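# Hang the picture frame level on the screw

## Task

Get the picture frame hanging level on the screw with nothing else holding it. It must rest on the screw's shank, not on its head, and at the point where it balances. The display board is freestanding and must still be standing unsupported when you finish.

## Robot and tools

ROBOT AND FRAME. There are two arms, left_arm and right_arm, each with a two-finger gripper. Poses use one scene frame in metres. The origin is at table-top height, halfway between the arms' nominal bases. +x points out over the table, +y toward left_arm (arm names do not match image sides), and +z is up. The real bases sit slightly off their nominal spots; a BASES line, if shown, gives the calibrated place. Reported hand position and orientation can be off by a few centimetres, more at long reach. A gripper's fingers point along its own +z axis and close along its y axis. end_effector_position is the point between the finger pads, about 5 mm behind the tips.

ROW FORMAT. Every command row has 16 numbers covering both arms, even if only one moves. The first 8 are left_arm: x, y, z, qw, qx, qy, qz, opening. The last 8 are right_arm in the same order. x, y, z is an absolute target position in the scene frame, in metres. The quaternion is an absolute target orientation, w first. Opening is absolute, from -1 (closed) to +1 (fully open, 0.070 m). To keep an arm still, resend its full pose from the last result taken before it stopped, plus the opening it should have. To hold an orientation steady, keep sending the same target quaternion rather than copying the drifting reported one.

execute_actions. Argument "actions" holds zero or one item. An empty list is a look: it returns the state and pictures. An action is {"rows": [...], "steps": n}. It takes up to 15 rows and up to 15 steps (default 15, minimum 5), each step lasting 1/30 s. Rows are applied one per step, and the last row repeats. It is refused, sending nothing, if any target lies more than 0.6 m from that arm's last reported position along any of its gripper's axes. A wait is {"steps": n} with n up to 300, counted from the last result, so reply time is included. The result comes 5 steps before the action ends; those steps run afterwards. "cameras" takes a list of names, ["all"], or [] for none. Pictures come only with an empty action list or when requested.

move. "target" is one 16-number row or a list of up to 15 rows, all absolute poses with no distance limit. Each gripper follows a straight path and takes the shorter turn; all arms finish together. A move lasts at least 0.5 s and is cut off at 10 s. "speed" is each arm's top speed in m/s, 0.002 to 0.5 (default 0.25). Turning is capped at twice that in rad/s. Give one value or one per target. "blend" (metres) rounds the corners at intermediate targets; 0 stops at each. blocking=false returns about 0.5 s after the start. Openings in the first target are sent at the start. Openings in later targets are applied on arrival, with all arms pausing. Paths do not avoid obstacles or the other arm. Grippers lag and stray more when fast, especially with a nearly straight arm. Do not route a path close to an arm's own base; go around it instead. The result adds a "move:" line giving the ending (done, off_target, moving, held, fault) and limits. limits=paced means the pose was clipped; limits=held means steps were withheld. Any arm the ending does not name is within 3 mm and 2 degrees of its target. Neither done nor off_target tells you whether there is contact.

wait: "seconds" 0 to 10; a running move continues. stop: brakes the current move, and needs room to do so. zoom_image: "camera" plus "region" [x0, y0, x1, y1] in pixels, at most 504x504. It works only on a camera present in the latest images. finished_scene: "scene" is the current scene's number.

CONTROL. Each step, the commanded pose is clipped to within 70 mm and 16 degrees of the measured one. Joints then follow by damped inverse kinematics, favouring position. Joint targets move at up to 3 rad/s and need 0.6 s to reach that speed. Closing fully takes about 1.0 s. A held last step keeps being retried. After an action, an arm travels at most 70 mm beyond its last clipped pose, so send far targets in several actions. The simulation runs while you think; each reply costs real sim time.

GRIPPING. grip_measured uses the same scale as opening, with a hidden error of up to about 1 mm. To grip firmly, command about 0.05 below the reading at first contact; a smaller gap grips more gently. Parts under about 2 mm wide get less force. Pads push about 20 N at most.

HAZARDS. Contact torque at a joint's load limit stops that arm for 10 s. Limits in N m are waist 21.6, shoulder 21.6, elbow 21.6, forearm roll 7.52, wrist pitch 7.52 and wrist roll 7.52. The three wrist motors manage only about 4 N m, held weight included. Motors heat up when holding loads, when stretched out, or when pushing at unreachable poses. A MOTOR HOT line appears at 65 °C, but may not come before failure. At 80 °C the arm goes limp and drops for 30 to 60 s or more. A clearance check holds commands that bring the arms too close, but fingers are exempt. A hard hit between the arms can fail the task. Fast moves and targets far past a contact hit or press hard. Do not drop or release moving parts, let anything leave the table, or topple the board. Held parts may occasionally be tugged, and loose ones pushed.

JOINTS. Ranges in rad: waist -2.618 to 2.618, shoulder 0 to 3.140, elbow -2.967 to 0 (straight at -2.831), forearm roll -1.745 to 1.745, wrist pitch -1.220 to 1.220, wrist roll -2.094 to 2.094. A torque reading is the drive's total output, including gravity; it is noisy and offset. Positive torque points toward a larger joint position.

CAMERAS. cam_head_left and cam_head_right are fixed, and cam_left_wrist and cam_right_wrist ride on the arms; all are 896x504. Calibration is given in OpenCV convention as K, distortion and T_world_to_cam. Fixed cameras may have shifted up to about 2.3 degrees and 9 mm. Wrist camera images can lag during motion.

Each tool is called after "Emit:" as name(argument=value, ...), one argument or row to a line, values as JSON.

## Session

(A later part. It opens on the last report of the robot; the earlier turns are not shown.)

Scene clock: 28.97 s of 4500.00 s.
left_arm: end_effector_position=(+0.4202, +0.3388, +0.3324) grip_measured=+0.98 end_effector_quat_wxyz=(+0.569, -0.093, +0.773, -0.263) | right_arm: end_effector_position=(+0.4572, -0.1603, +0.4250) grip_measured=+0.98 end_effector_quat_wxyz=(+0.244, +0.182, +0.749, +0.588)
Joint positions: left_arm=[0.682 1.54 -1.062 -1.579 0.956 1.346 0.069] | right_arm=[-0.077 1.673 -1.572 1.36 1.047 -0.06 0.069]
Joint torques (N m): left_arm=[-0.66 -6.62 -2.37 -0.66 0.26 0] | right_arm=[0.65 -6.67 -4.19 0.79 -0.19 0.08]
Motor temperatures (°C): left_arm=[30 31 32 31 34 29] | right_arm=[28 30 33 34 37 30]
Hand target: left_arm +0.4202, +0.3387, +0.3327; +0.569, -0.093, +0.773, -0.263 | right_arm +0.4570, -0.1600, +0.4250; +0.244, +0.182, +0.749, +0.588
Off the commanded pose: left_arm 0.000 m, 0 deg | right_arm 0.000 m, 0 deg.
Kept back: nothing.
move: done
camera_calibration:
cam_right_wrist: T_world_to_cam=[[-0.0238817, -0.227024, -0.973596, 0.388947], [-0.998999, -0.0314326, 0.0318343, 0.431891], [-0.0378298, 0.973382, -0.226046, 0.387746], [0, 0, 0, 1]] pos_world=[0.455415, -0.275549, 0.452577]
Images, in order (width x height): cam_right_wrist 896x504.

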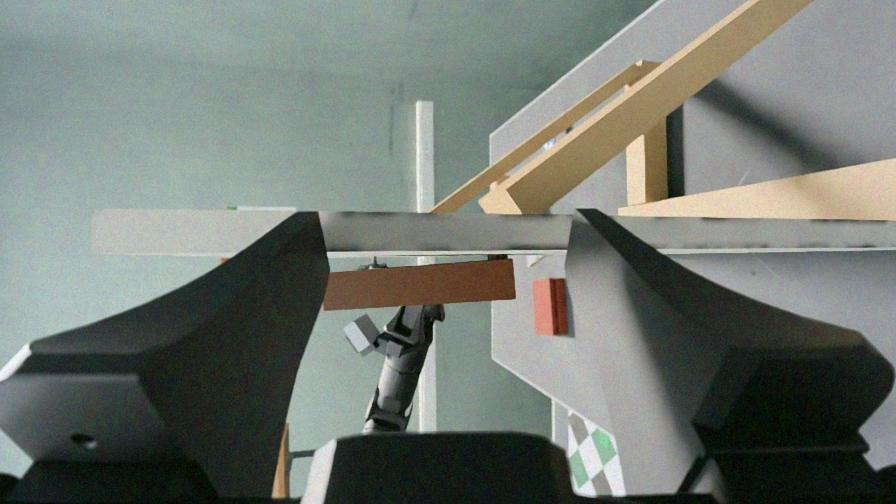

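Emit:
move(
  target=[0.4202, 0.3387, 0.3327, 0.569, -0.093, 0.773, -0.263, 0.98, 0.463, -0.15, 0.455, 0.2424, 0.1815, 0.7457, 0.5858, 0.98],
  speed=0.06,
  cameras=["cam_right_wrist"],
)

Emit:
zoom_image(
  camera="cam_right_wrist",
  region=[365, 235, 425, 295],
)

Scene clock: 31.70 s of 4500.00 s.
left_arm: end_effector_position=(+0.4202, +0.3388, +0.3324) grip_measured=+0.98 end_effector_quat_wxyz=(+0.569, -0.093, +0.773, -0.263) | right_arm: end_effector_position=(+0.4631, -0.1502, +0.4560) grip_measured=+0.98 end_effector_quat_wxyz=(+0.245, +0.182, +0.749, +0.589)
Joint positions: left_arm=[0.682 1.54 -1.062 -1.579 0.956 1.346 0.069] | right_arm=[-0.044 1.707 -1.739 1.28 1.047 0.097 0.069]
Joint torques (N m): left_arm=[-0.46 -6.62 -2.57 -0.66 0.3 0.02] | right_arm=[4.31 -5.39 -3.78 1.31 0.08 -0.26]
Motor temperatures (°C): left_arm=[30 31 32 31 34 29] | right_arm=[28 30 33 34 37 30]
Hand target: left_arm +0.4202, +0.3387, +0.3327; +0.569, -0.093, +0.773, -0.263 | right_arm +0.4630, -0.1500, +0.4550; +0.244, +0.182, +0.749, +0.588
Off the commanded pose: left_arm 0.000 m, 0 deg | right_arm 0.001 m, 0 deg.
Kept back: nothing.
move: done
camera_calibration:
cam_right_wrist: T_world_to_cam=[[-0.0224728, -0.226354, -0.973786, 0.421097], [-0.999075, -0.0306348, 0.0301774, 0.437968], [-0.0366625, 0.973563, -0.225457, 0.384383], [0, 0, 0, 1]] pos_world=[0.461118, -0.265486, 0.483503]
Images, in order (width x height): cam_right_wrist 896x504.

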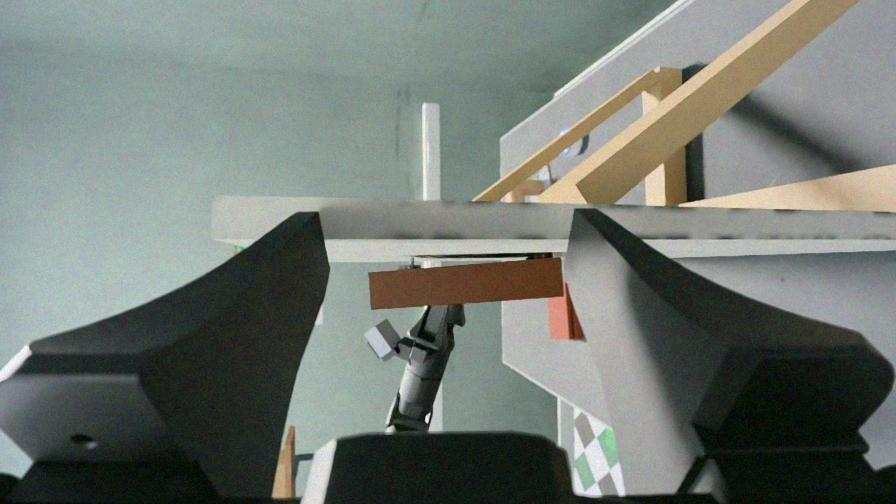

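Scaled by 8.400 from the camera's 896x504 image, which has a finer 1280x720 frame.

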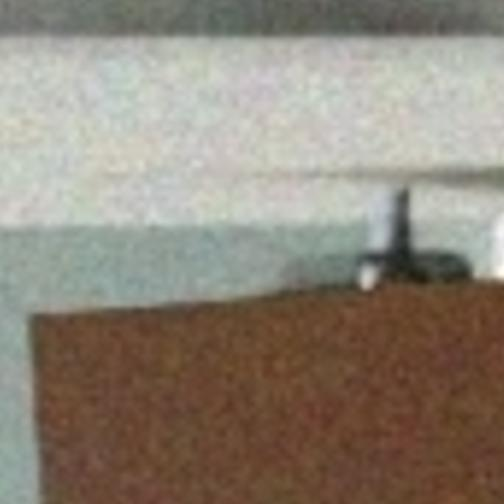

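Emit:
move(
  target=[0.4202, 0.3387, 0.3327, 0.569, -0.093, 0.773, -0.263, 0.98, 0.455, -0.18, 0.450, 0.2424, 0.1815, 0.7457, 0.5858, 0.98],
  speed=0.05,
)

Scene clock: 32.87 s of 4500.00 s.
left_arm: end_effector_position=(+0.4202, +0.3388, +0.3324) grip_measured=+0.98 end_effector_quat_wxyz=(+0.569, -0.093, +0.773, -0.263) | right_arm: end_effector_position=(+0.4551, -0.1804, +0.4496) grip_measured=+0.98 end_effector_quat_wxyz=(+0.243, +0.183, +0.749, +0.588)
Joint positions: left_arm=[0.682 1.54 -1.062 -1.579 0.956 1.346 0.069] | right_arm=[-0.14 1.687 -1.689 1.317 1.133 0.038 0.069]
Joint torques (N m): left_arm=[-0.48 -6.57 -2.34 -0.63 0.32 0.01] | right_arm=[0.67 -7.44 -3.9 0.93 -0.3 0.05]
Motor temperatures (°C): left_arm=[30 31 32 31 34 29] | right_arm=[28 30 33 34 37 30]
Hand target: left_arm +0.4202, +0.3387, +0.3327; +0.569, -0.093, +0.773, -0.263 | right_arm +0.4550, -0.1800, +0.4500; +0.244, +0.182, +0.749, +0.588
Off the commanded pose: left_arm 0.000 m, 0 deg | right_arm 0.001 m, 0 deg.
Kept back: nothing.
move: done
camera_calibration:
cam_left_wrist: T_world_to_cam=[[-0.137538, -0.855516, 0.499174, 0.185277], [-0.798693, -0.202268, -0.566725, 0.593115], [0.58581, -0.476633, -0.655475, 0.254992], [0, 0, 0, 1]] pos_world=[0.349823, 0.400014, 0.410789]
cam_right_wrist: T_world_to_cam=[[-0.0245969, -0.227079, -0.973566, 0.408609], [-0.998962, -0.0317662, 0.0326478, 0.427953], [-0.0383401, 0.973358, -0.226062, 0.413063], [0, 0, 0, 1]] pos_world=[0.453397, -0.295678, 0.477214]

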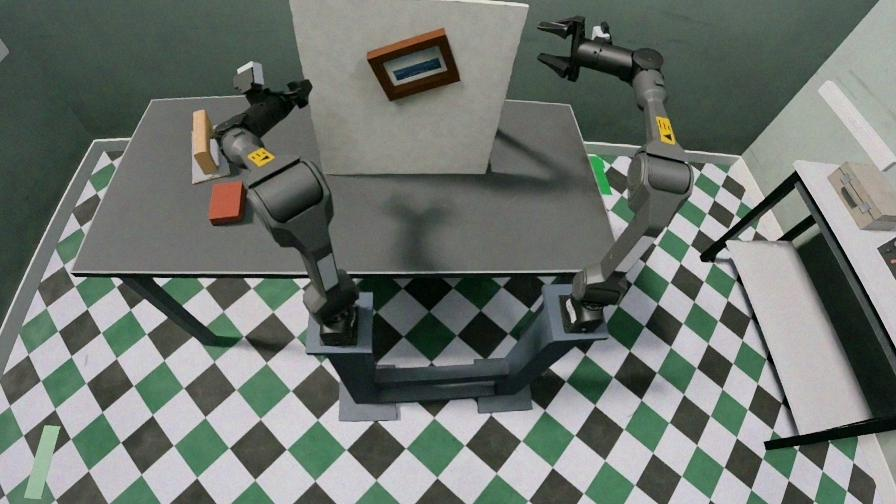

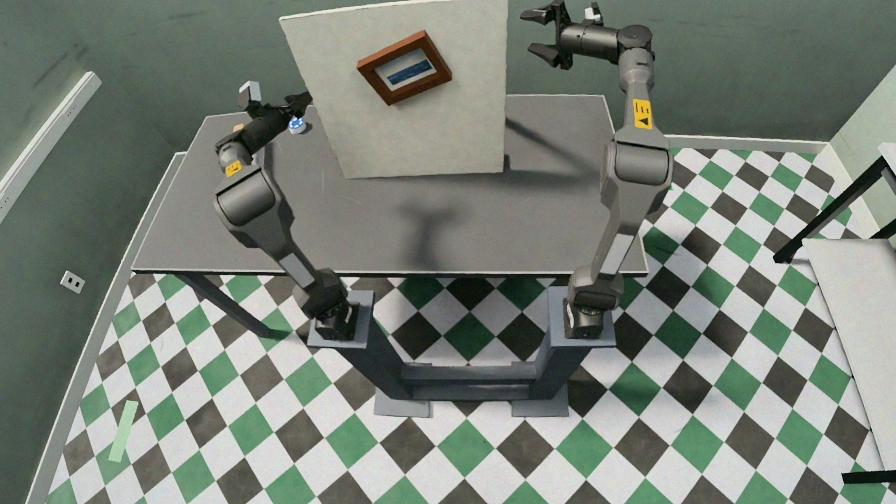

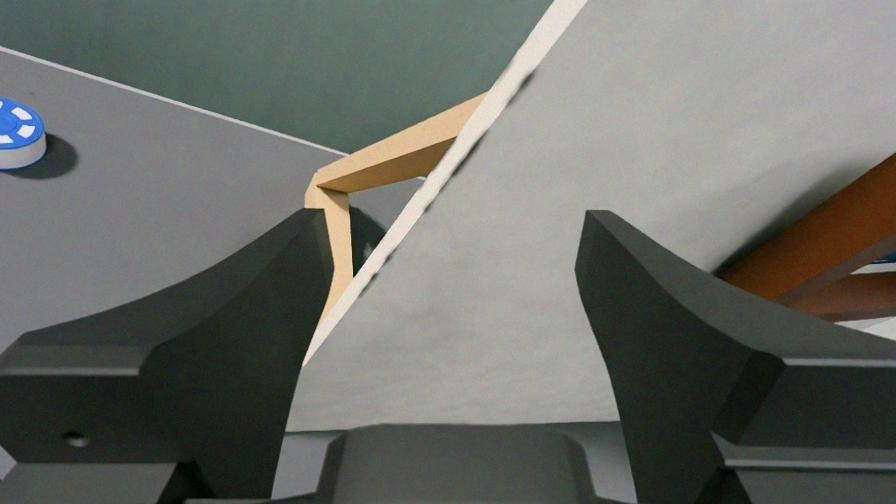

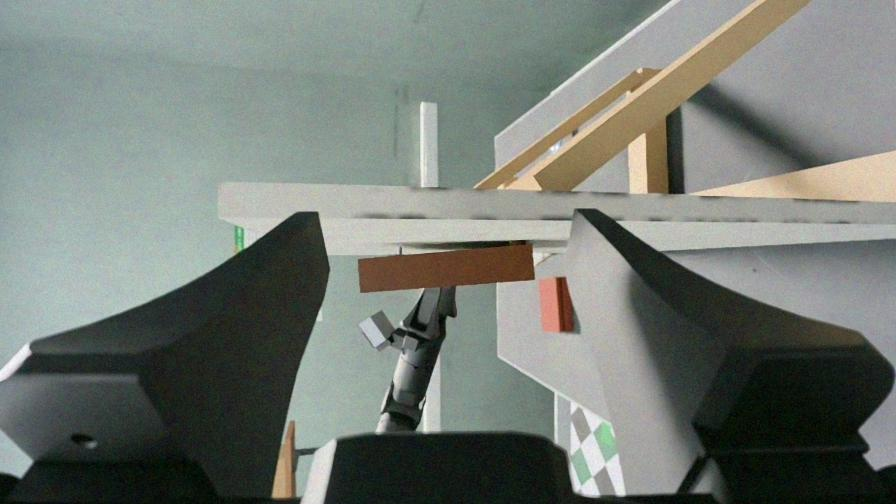

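Emit:
zoom_image(
  camera="cam_right_wrist",
  region=[370, 230, 430, 270],
)

Emit:
move(
  target=[0.4202, 0.3387, 0.3327, 0.569, -0.093, 0.773, -0.263, 0.98, 0.468, -0.18, 0.450, 0.2424, 0.1815, 0.7457, 0.5858, 0.98],
  speed=0.05,
  cameras=["cam_right_wrist"],
)

Emit:
zoom_image(
  camera="cam_right_wrist",
  region=[370, 240, 430, 280],
)

Scaled by 8.400 from the camera's 896x504 image, which has a finer 1280x720 frame.

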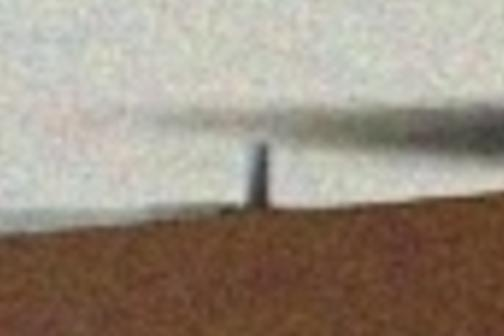

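Scene clock: 33.90 s of 4500.00 s.
left_arm: end_effector_position=(+0.4202, +0.3388, +0.3324) grip_measured=+0.98 end_effector_quat_wxyz=(+0.569, -0.093, +0.773, -0.263) | right_arm: end_effector_position=(+0.4682, -0.1803, +0.4500) grip_measured=+0.98 end_effector_quat_wxyz=(+0.244, +0.182, +0.749, +0.588)
Joint positions: left_arm=[0.682 1.54 -1.062 -1.579 0.956 1.346 0.069] | right_arm=[-0.133 1.737 -1.755 1.308 1.13 0.056 0.069]
Joint torques (N m): left_arm=[-0.27 -6.46 -2.38 -0.6 0.32 0] | right_arm=[0.59 -7.22 -3.96 0.83 -0.25 0.05]
Motor temperatures (°C): left_arm=[30 31 32 31 34 29] | right_arm=[28 30 33 34 37 30]
Hand target: left_arm +0.4202, +0.3387, +0.3327; +0.569, -0.093, +0.773, -0.263 | right_arm +0.4680, -0.1800, +0.4500; +0.244, +0.182, +0.749, +0.588
Off the commanded pose: left_arm 0.000 m, 0 deg | right_arm 0.000 m, 0 deg.
Kept back: nothing.
move: done
camera_calibration:
cam_right_wrist: T_world_to_cam=[[-0.0237272, -0.227058, -0.973592, 0.408914], [-0.998993, -0.0317039, 0.0317402, 0.441451], [-0.0380735, 0.973365, -0.226077, 0.41336], [0, 0, 0, 1]] pos_world=[0.466447, -0.295507, 0.477555]
Images, in order (width x height): cam_right_wrist 896x504.

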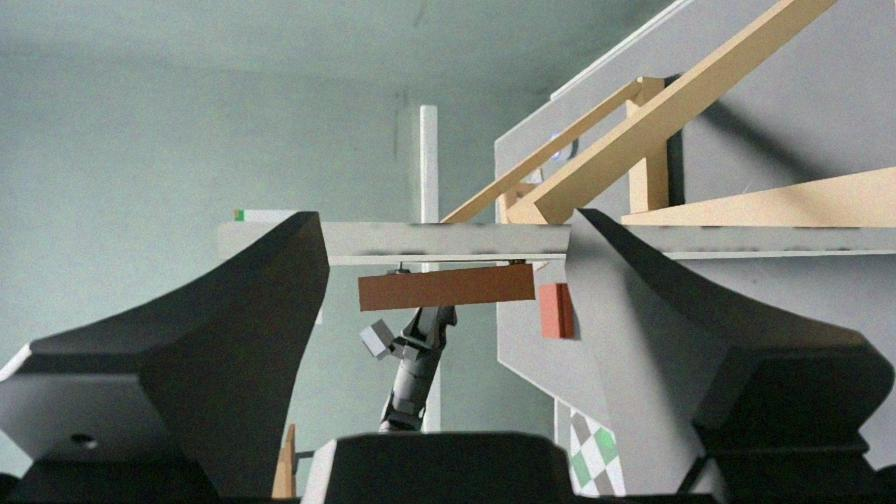

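Scaled by 8.400 from the camera's 896x504 image, which has a finer 1280x720 frame.

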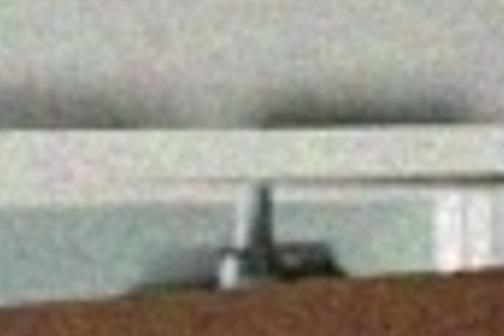

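Emit:
move(
  target=[
    [0.4202, 0.3387, 0.3327, 0.569, -0.093, 0.773, -0.263, 0.98, 0.40, -0.17, 0.45, 0.35, 0.11, 0.77, 0.52, 0.98],
    [0.4202, 0.3387, 0.3327, 0.569, -0.093, 0.773, -0.263, 0.98, 0.27, -0.10, 0.44, 0.684, -0.210, 0.664, 0.216, 0.98],
  ],
  speed=[0.15, 0.25],
  blend=0.02,
  cameras=["cam_right_wrist", "cam_head_left", "cam_head_right"],
)

Emit:
zoom_image(
  camera="cam_right_wrist",
  region=[240, 10, 540, 260],
)

Scene clock: 46.40 s of 4500.00 s.
left_arm: end_effector_position=(+0.4202, +0.3388, +0.3324) grip_measured=+0.98 end_effector_quat_wxyz=(+0.569, -0.093, +0.773, -0.263) | right_arm: end_effector_position=(+0.2700, -0.1002, +0.4395) grip_measured=+0.98 end_effector_quat_wxyz=(+0.684, -0.210, +0.664, +0.216)
Joint positions: left_arm=[0.682 1.54 -1.062 -1.579 0.956 1.346 0.069] | right_arm=[0.807 0.909 -0.794 1.24 -0.18 -1.24 0.069]
Joint torques (N m): left_arm=[-0.35 -6.59 -2.52 -0.56 0.38 -0.03] | right_arm=[0.61 -0.28 -4.95 -0.44 -0.37 0.21]
Motor temperatures (°C): left_arm=[30 32 32 31 34 29] | right_arm=[28 31 33 34 37 30]
Hand target: left_arm +0.4202, +0.3387, +0.3327; +0.569, -0.093, +0.773, -0.263 | right_arm +0.2700, -0.1000, +0.4400; +0.684, -0.210, +0.664, +0.216
Off the commanded pose: left_arm 0.000 m, 0 deg | right_arm 0.001 m, 0 deg.
Kept back: nothing.
move: done
camera_calibration:
cam_right_wrist: T_world_to_cam=[[0.567491, -0.822465, -0.038784, -0.217973], [-0.500736, -0.307344, -0.809199, 0.45377], [0.653618, 0.478634, -0.586253, 0.247491], [0, 0, 0, 1]] pos_world=[0.189152, -0.15827, 0.503829]
Images, in order (width x height): cam_head_left 896x504, cam_head_right 896x504, cam_right_wrist 896x504.

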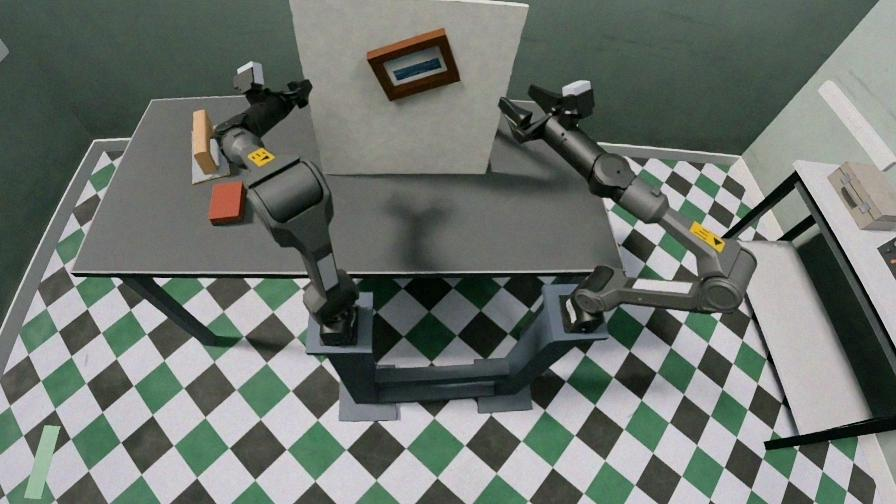

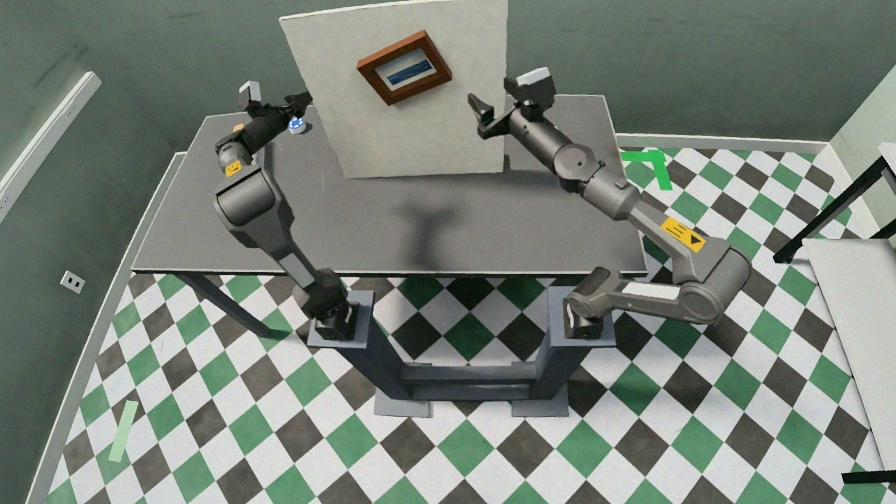

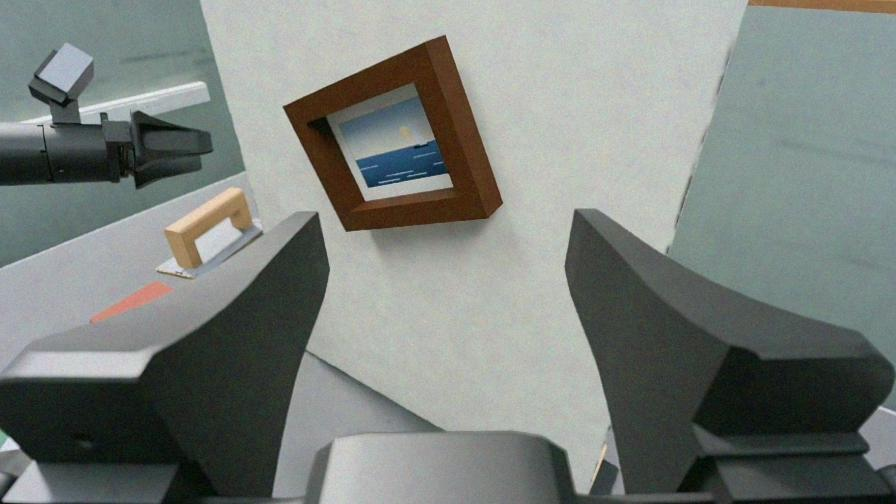

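Scaled by 1.680 from the camera's 896x504 image, which has a finer 1280x720 frame.

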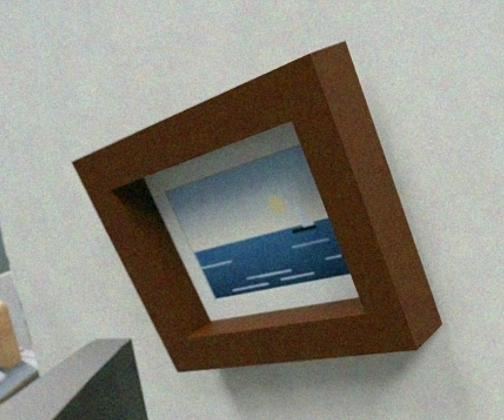

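Emit:
move(
  target=[0.4202, 0.3387, 0.3327, 0.569, -0.093, 0.773, -0.263, 0.98, 0.27, 0.03, 0.44, 0.684, -0.210, 0.664, 0.216, 0.98],
  speed=0.25,
  cameras=["cam_right_wrist"],
)

Emit:
zoom_image(
  camera="cam_right_wrist",
  region=[300, 10, 650, 260],
)

Scene clock: 47.67 s of 4500.00 s.
left_arm: end_effector_position=(+0.4202, +0.3388, +0.3324) grip_measured=+0.98 end_effector_quat_wxyz=(+0.569, -0.093, +0.773, -0.263) | right_arm: end_effector_position=(+0.2699, +0.0304, +0.4403) grip_measured=+0.98 end_effector_quat_wxyz=(+0.684, -0.210, +0.664, +0.217)
Joint positions: left_arm=[0.682 1.54 -1.062 -1.579 0.956 1.346 0.069] | right_arm=[1.24 1.329 -1.07 1.279 -0.634 -1.234 0.069]
Joint torques (N m): left_arm=[-0.53 -6.57 -2.6 -0.57 0.39 -0.06] | right_arm=[-0.51 -5.09 -3.81 -0.81 -0.33 0]
Motor temperatures (°C): left_arm=[30 32 32 31 34 29] | right_arm=[28 31 33 34 37 30]
Hand target: left_arm +0.4202, +0.3387, +0.3327; +0.569, -0.093, +0.773, -0.263 | right_arm +0.2700, +0.0300, +0.4400; +0.684, -0.210, +0.664, +0.216
Off the commanded pose: left_arm 0.000 m, 0 deg | right_arm 0.001 m, 0 deg.
Kept back: nothing.
move: done
camera_calibration:
cam_right_wrist: T_world_to_cam=[[0.56766, -0.82231, -0.039595, -0.110069], [-0.501071, -0.30694, -0.809145, 0.494493], [0.653215, 0.479159, -0.586273, 0.185606], [0, 0, 0, 1]] pos_world=[0.189017, -0.0276662, 0.504574]
Images, in order (width x height): cam_right_wrist 896x504.

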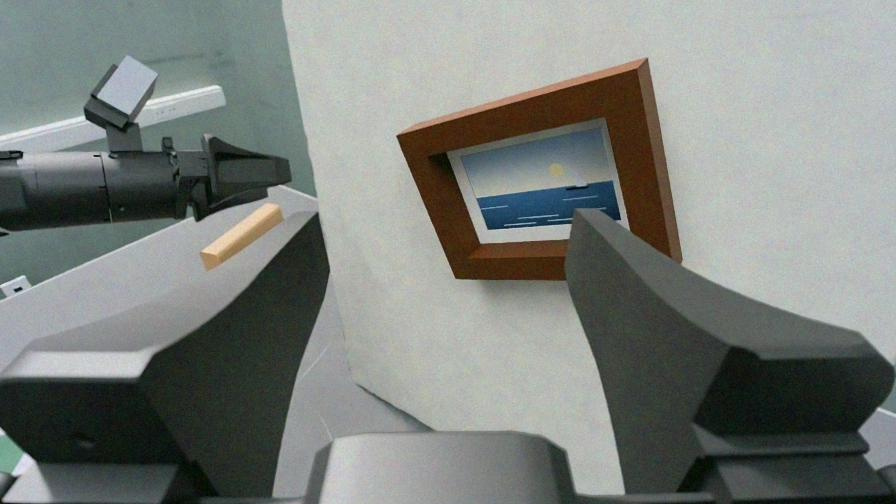

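Scaled by 1.440 from the camera's 896x504 image, which has a finer 1280x720 frame.

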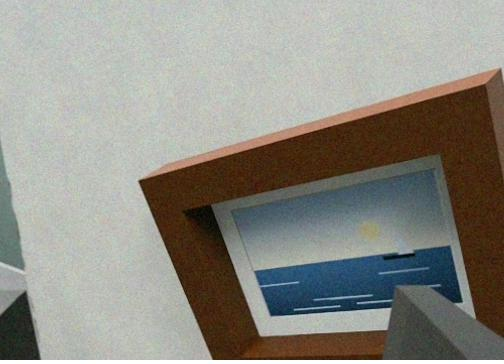

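Emit:
move(
  target=[0.36, 0.33, 0.42, 0.6130, 0.2303, 0.7305, -0.1933, -1, 0.385, -0.075, 0.35, 0.5124, -0.2536, 0.8044, 0.1616, -1],
  speed=0.2,
)

Scene clock: 53.60 s of 4500.00 s.
left_arm: end_effector_position=(+0.3603, +0.3295, +0.4204) grip_measured=-1.00 end_effector_quat_wxyz=(+0.630, +0.162, +0.751, -0.108) | right_arm: end_effector_position=(+0.3849, -0.0751, +0.3498) grip_measured=-1.00 end_effector_quat_wxyz=(+0.512, -0.254, +0.804, +0.161)
Joint positions: left_arm=[0.852 1.37 -1.214 -1.401 1.223 1.621 0] | right_arm=[0.524 1.386 -1.161 0.327 0.317 -0.359 0]
Joint torques (N m): left_arm=[-0.76 -3.57 -2.15 -1.05 -0.03 -0.2] | right_arm=[0.56 -3.78 -4.94 0.15 -0.59 0]
Motor temperatures (°C): left_arm=[30 32 32 31 34 29] | right_arm=[28 30 33 34 37 30]
Hand target: left_arm +0.3604, +0.3297, +0.4199; +0.630, +0.162, +0.752, -0.109 | right_arm +0.3850, -0.0750, +0.3500; +0.512, -0.254, +0.804, +0.162
Off the commanded pose: left_arm 0.001 m, 13 deg | right_arm 0.000 m, 0 deg.
joint sent to its limit (left arm) — joint 5 (wrist pitch), upper limit.
Kept back: nothing.
move: off_target (left_arm)
camera_calibration:
cam_left_wrist: T_world_to_cam=[[-0.361001, -0.930816, -0.0571043, 0.464288], [-0.63847, 0.291323, -0.712381, 0.434095], [0.679731, -0.220711, -0.699466, 0.243599], [0, 0, 0, 1]] pos_world=[0.279183, 0.35947, 0.506143]
cam_right_wrist: T_world_to_cam=[[0.552246, -0.833111, -0.0308475, -0.263691], [-0.748197, -0.478958, -0.459131, 0.406372], [0.367732, 0.276633, -0.887833, 0.308149], [0, 0, 0, 1]] pos_world=[0.336352, -0.110293, 0.452029]

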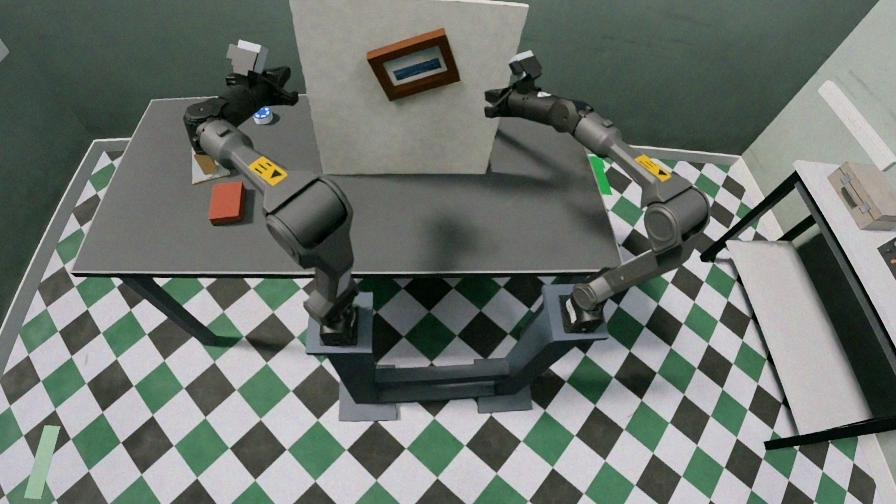

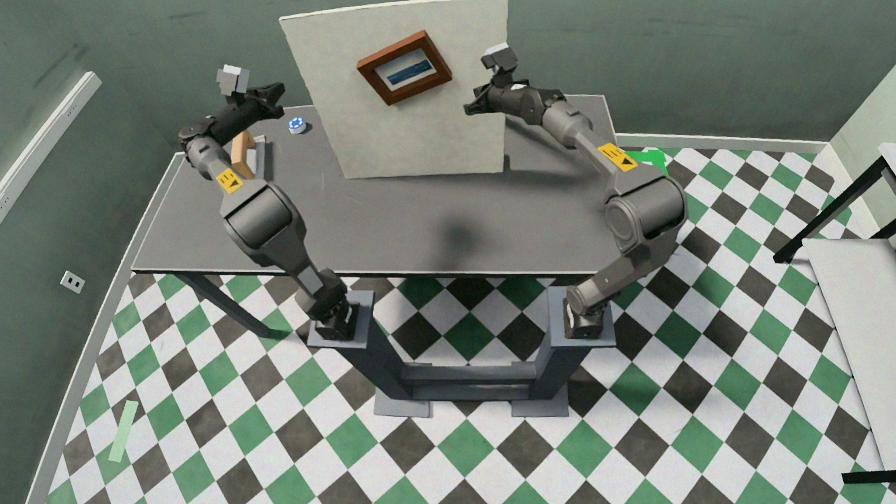

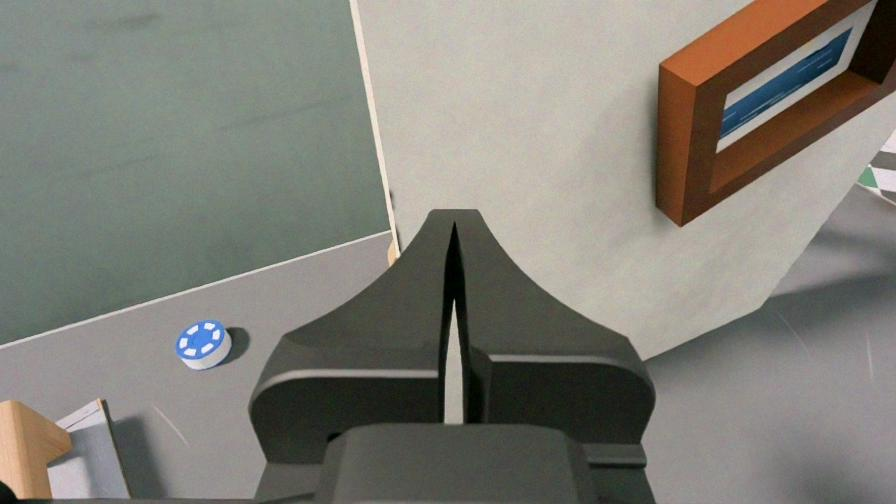

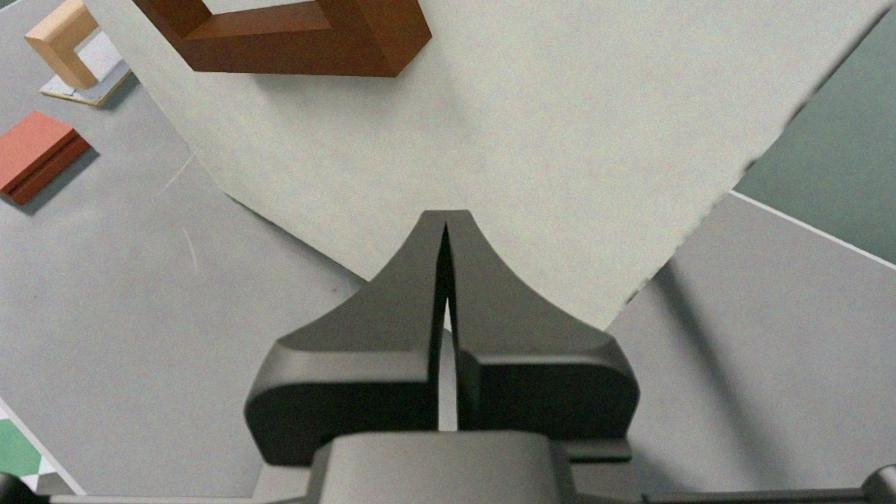

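Emit:
move(
  target=[
    [0.37, 0.29, 0.44, 0.6330, 0.1330, 0.7544, -0.1116, -1, 0.428, -0.05, 0.348, 0.5124, -0.2536, 0.8044, 0.1616, -1],
    [0.37, 0.29, 0.44, 0.6330, 0.1330, 0.7544, -0.1116, -1, 0.428, -0.025, 0.346, 0.5124, -0.2536, 0.8044, 0.1616, -1],
  ],
  speed=[0.12, 0.03],
)

Emit:
zoom_image(
  camera="cam_head_right",
  region=[350, 20, 510, 140],
)

Scene clock: 56.03 s of 4500.00 s.
left_arm: end_effector_position=(+0.3700, +0.2899, +0.4399) grip_measured=-1.00 end_effector_quat_wxyz=(+0.633, +0.133, +0.755, -0.112) | right_arm: end_effector_position=(+0.4280, -0.0250, +0.3459) grip_measured=-1.00 end_effector_quat_wxyz=(+0.512, -0.254, +0.804, +0.161)
Joint positions: left_arm=[0.677 1.279 -1.205 -1.359 1.033 1.449 0] | right_arm=[0.601 1.607 -1.382 0.101 0.301 -0.111 0]
Joint torques (N m): left_arm=[0.28 -2.99 -3.48 -0.96 -0.09 0.03] | right_arm=[0 -6.15 -4.75 0.06 -0.85 -0.12]
Motor temperatures (°C): left_arm=[30 32 32 31 34 29] | right_arm=[28 30 33 34 37 30]
Hand target: left_arm +0.3700, +0.2900, +0.4400; +0.633, +0.133, +0.754, -0.112 | right_arm +0.4280, -0.0250, +0.3460; +0.512, -0.254, +0.804, +0.162
Off the commanded pose: left_arm 0.000 m, 0 deg | right_arm 0.000 m, 0 deg.
Kept back: nothing.
move: done
camera_calibration:
cam_left_wrist: T_world_to_cam=[[-0.322176, -0.946557, -0.0152435, 0.403875], [-0.654958, 0.234494, -0.718361, 0.490957], [0.683544, -0.221455, -0.695503, 0.238974], [0, 0, 0, 1]] pos_world=[0.288326, 0.320086, 0.525048]
cam_right_wrist: T_world_to_cam=[[0.55225, -0.833112, -0.0307254, -0.245943], [-0.748213, -0.479044, -0.459014, 0.46073], [0.367692, 0.27648, -0.887897, 0.275018], [0, 0, 0, 1]] pos_world=[0.379424, -0.0602257, 0.448113]

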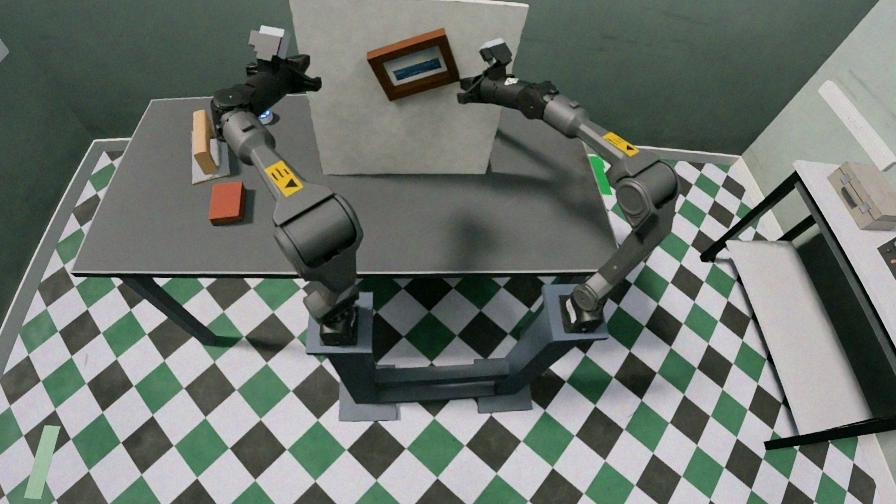

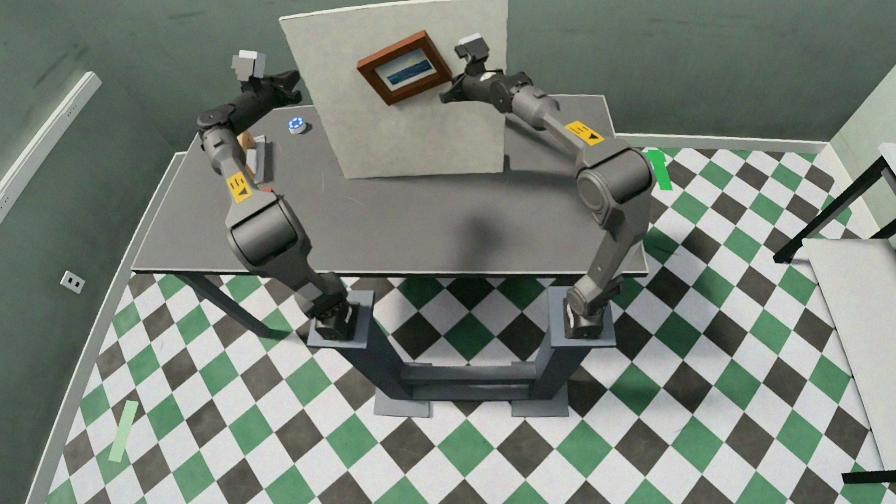

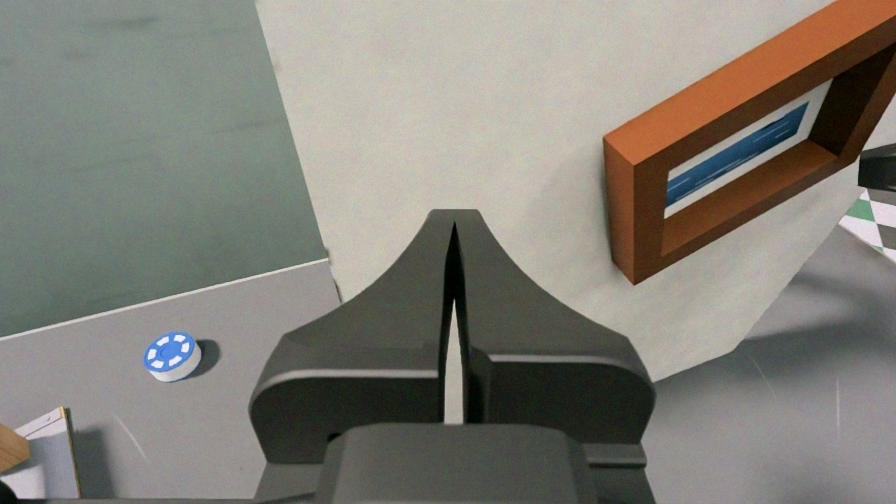

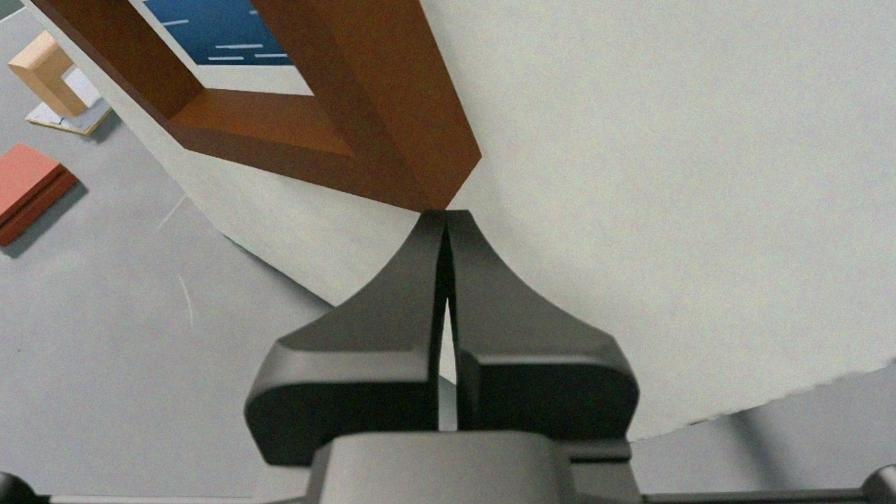

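Scaled by 3.150 from the camera's 896x504 image, which has a finer 1280x720 frame.

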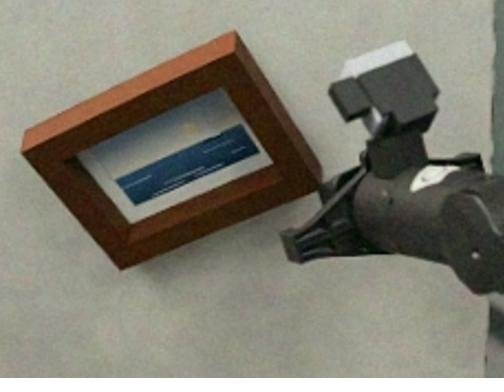

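Emit:
move(
  target=[
    [0.37, 0.29, 0.44, 0.6330, 0.1330, 0.7544, -0.1116, -1, 0.426, -0.055, 0.355, 0.5124, -0.2536, 0.8044, 0.1616, -1],
    [0.37, 0.29, 0.44, 0.6330, 0.1330, 0.7544, -0.1116, -1, 0.428, -0.05, 0.38, 0.5124, -0.2536, 0.8044, 0.1616, -1],
    [0.37, 0.29, 0.44, 0.6330, 0.1330, 0.7544, -0.1116, -1, 0.428, -0.02, 0.375, 0.5124, -0.2536, 0.8044, 0.1616, -1],
  ],
  speed=[0.08, 0.05, 0.03],
  cameras=["cam_head_right", "cam_right_wrist"],
)

Emit:
zoom_image(
  camera="cam_head_right",
  region=[350, 20, 510, 140],
)

Scene clock: 58.67 s of 4500.00 s.
left_arm: end_effector_position=(+0.3700, +0.2899, +0.4399) grip_measured=-1.00 end_effector_quat_wxyz=(+0.633, +0.133, +0.755, -0.112) | right_arm: end_effector_position=(+0.4280, -0.0199, +0.3749) grip_measured=-1.00 end_effector_quat_wxyz=(+0.512, -0.254, +0.804, +0.162)
Joint positions: left_arm=[0.677 1.279 -1.205 -1.359 1.033 1.449 0] | right_arm=[0.616 1.618 -1.51 0.043 0.417 -0.047 0]
Joint torques (N m): left_arm=[0.53 -3.13 -3.43 -0.91 -0.08 0.02] | right_arm=[-0.21 -6.29 -4.81 0.04 -0.84 -0.13]
Motor temperatures (°C): left_arm=[30 31 32 31 34 29] | right_arm=[28 30 33 34 37 30]
Hand target: left_arm +0.3700, +0.2900, +0.4400; +0.633, +0.133, +0.754, -0.112 | right_arm +0.4280, -0.0200, +0.3750; +0.512, -0.254, +0.804, +0.162
Off the commanded pose: left_arm 0.000 m, 0 deg | right_arm 0.000 m, 0 deg.
Kept back: nothing.
move: done
camera_calibration:
cam_right_wrist: T_world_to_cam=[[0.552395, -0.83301, -0.0308834, -0.240727], [-0.748122, -0.479081, -0.459125, 0.476487], [0.36766, 0.276723, -0.887835, 0.29938], [0, 0, 0, 1]] pos_world=[0.379377, -0.0550978, 0.477133]
Images, in order (width x height): cam_head_right 896x504, cam_right_wrist 896x504.

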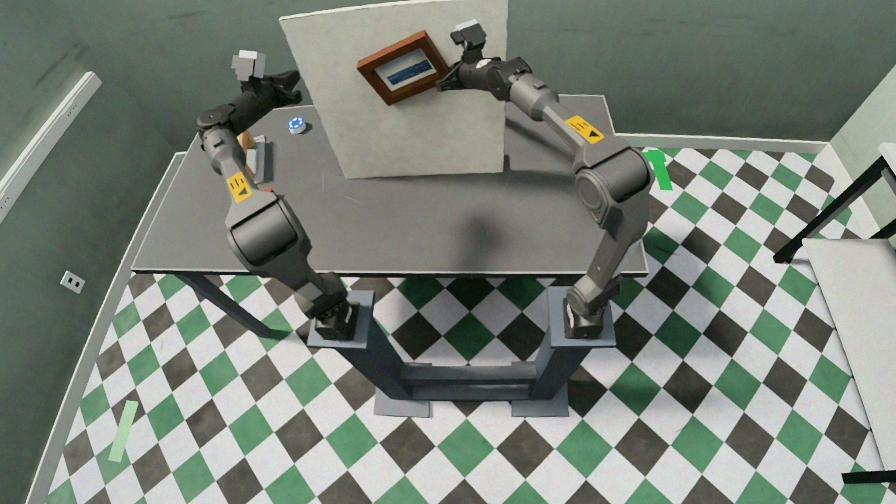

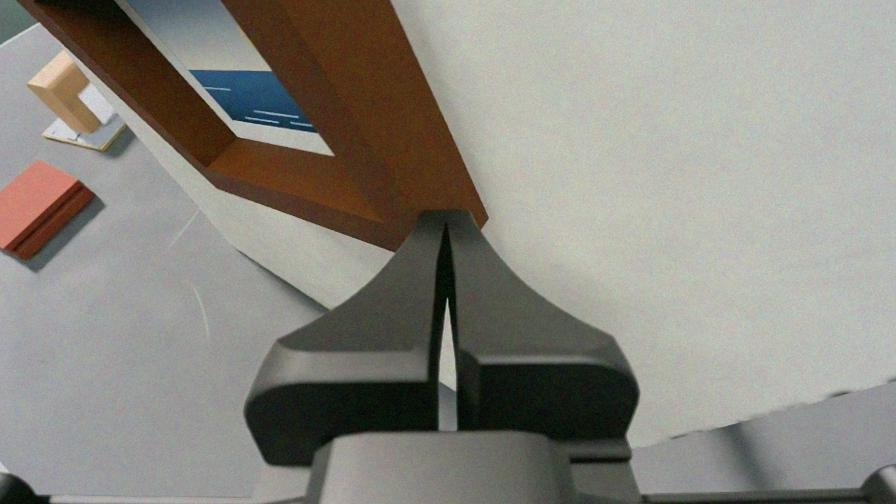

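Scaled by 3.150 from the camera's 896x504 image, which has a finer 1280x720 frame.

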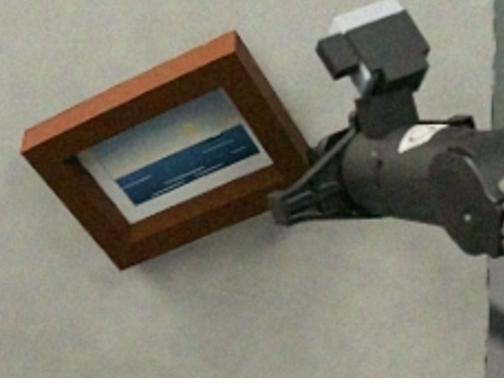

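Emit:
move(
  target=[0.37, 0.29, 0.44, 0.6330, 0.1330, 0.7544, -0.1116, -1, 0.428, -0.008, 0.366, 0.5124, -0.2536, 0.8044, 0.1616, -1],
  speed=0.03,
  cameras=["cam_head_right", "cam_right_wrist"],
)

Emit:
zoom_image(
  camera="cam_head_right",
  region=[350, 20, 510, 140],
)

Scene clock: 59.80 s of 4500.00 s.
left_arm: end_effector_position=(+0.3700, +0.2899, +0.4399) grip_measured=-1.00 end_effector_quat_wxyz=(+0.633, +0.133, +0.755, -0.112) | right_arm: end_effector_position=(+0.4280, -0.0081, +0.3661) grip_measured=-1.00 end_effector_quat_wxyz=(+0.512, -0.254, +0.804, +0.161)
Joint positions: left_arm=[0.677 1.279 -1.205 -1.359 1.033 1.449 0] | right_arm=[0.647 1.64 -1.503 -0.032 0.386 0.035 0]
Joint torques (N m): left_arm=[0.63 -3.25 -3.61 -0.94 -0.08 0.01] | right_arm=[0.72 -6.47 -4.62 0.08 -1.15 -0.09]
Motor temperatures (°C): left_arm=[30 31 32 31 34 29] | right_arm=[28 30 33 34 37 30]
Hand target: left_arm +0.3700, +0.2900, +0.4400; +0.633, +0.133, +0.754, -0.112 | right_arm +0.4280, -0.0080, +0.3660; +0.512, -0.254, +0.804, +0.162
Off the commanded pose: left_arm 0.000 m, 0 deg | right_arm 0.000 m, 0 deg.
Kept back: nothing.
move: done
camera_calibration:
cam_right_wrist: T_world_to_cam=[[0.552142, -0.83318, -0.0308248, -0.231106], [-0.748242, -0.478867, -0.459151, 0.478133], [0.367795, 0.276581, -0.887823, 0.288175], [0, 0, 0, 1]] pos_world=[0.379373, -0.0432946, 0.46826]
Images, in order (width x height): cam_head_right 896x504, cam_right_wrist 896x504.

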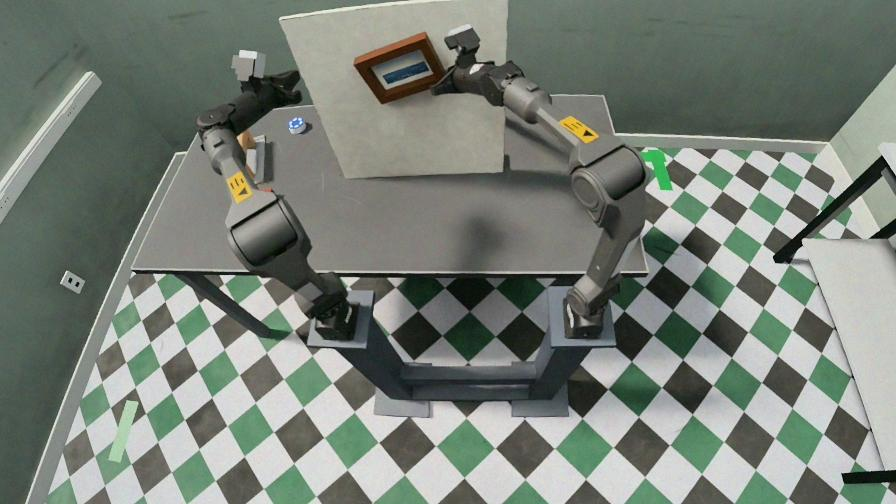

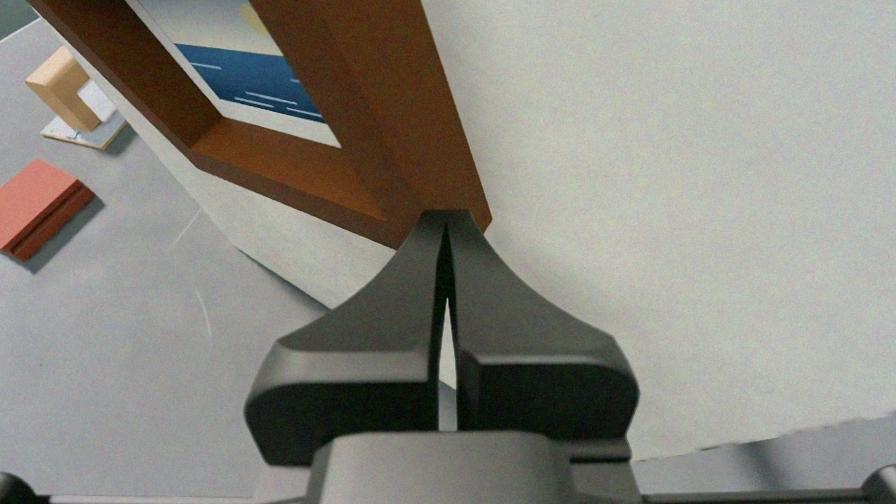

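Scaled by 3.150 from the camera's 896x504 image, which has a finer 1280x720 frame.

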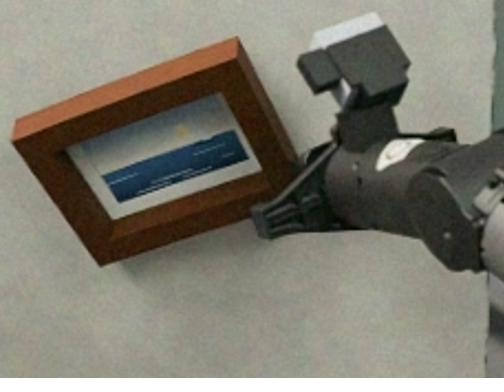

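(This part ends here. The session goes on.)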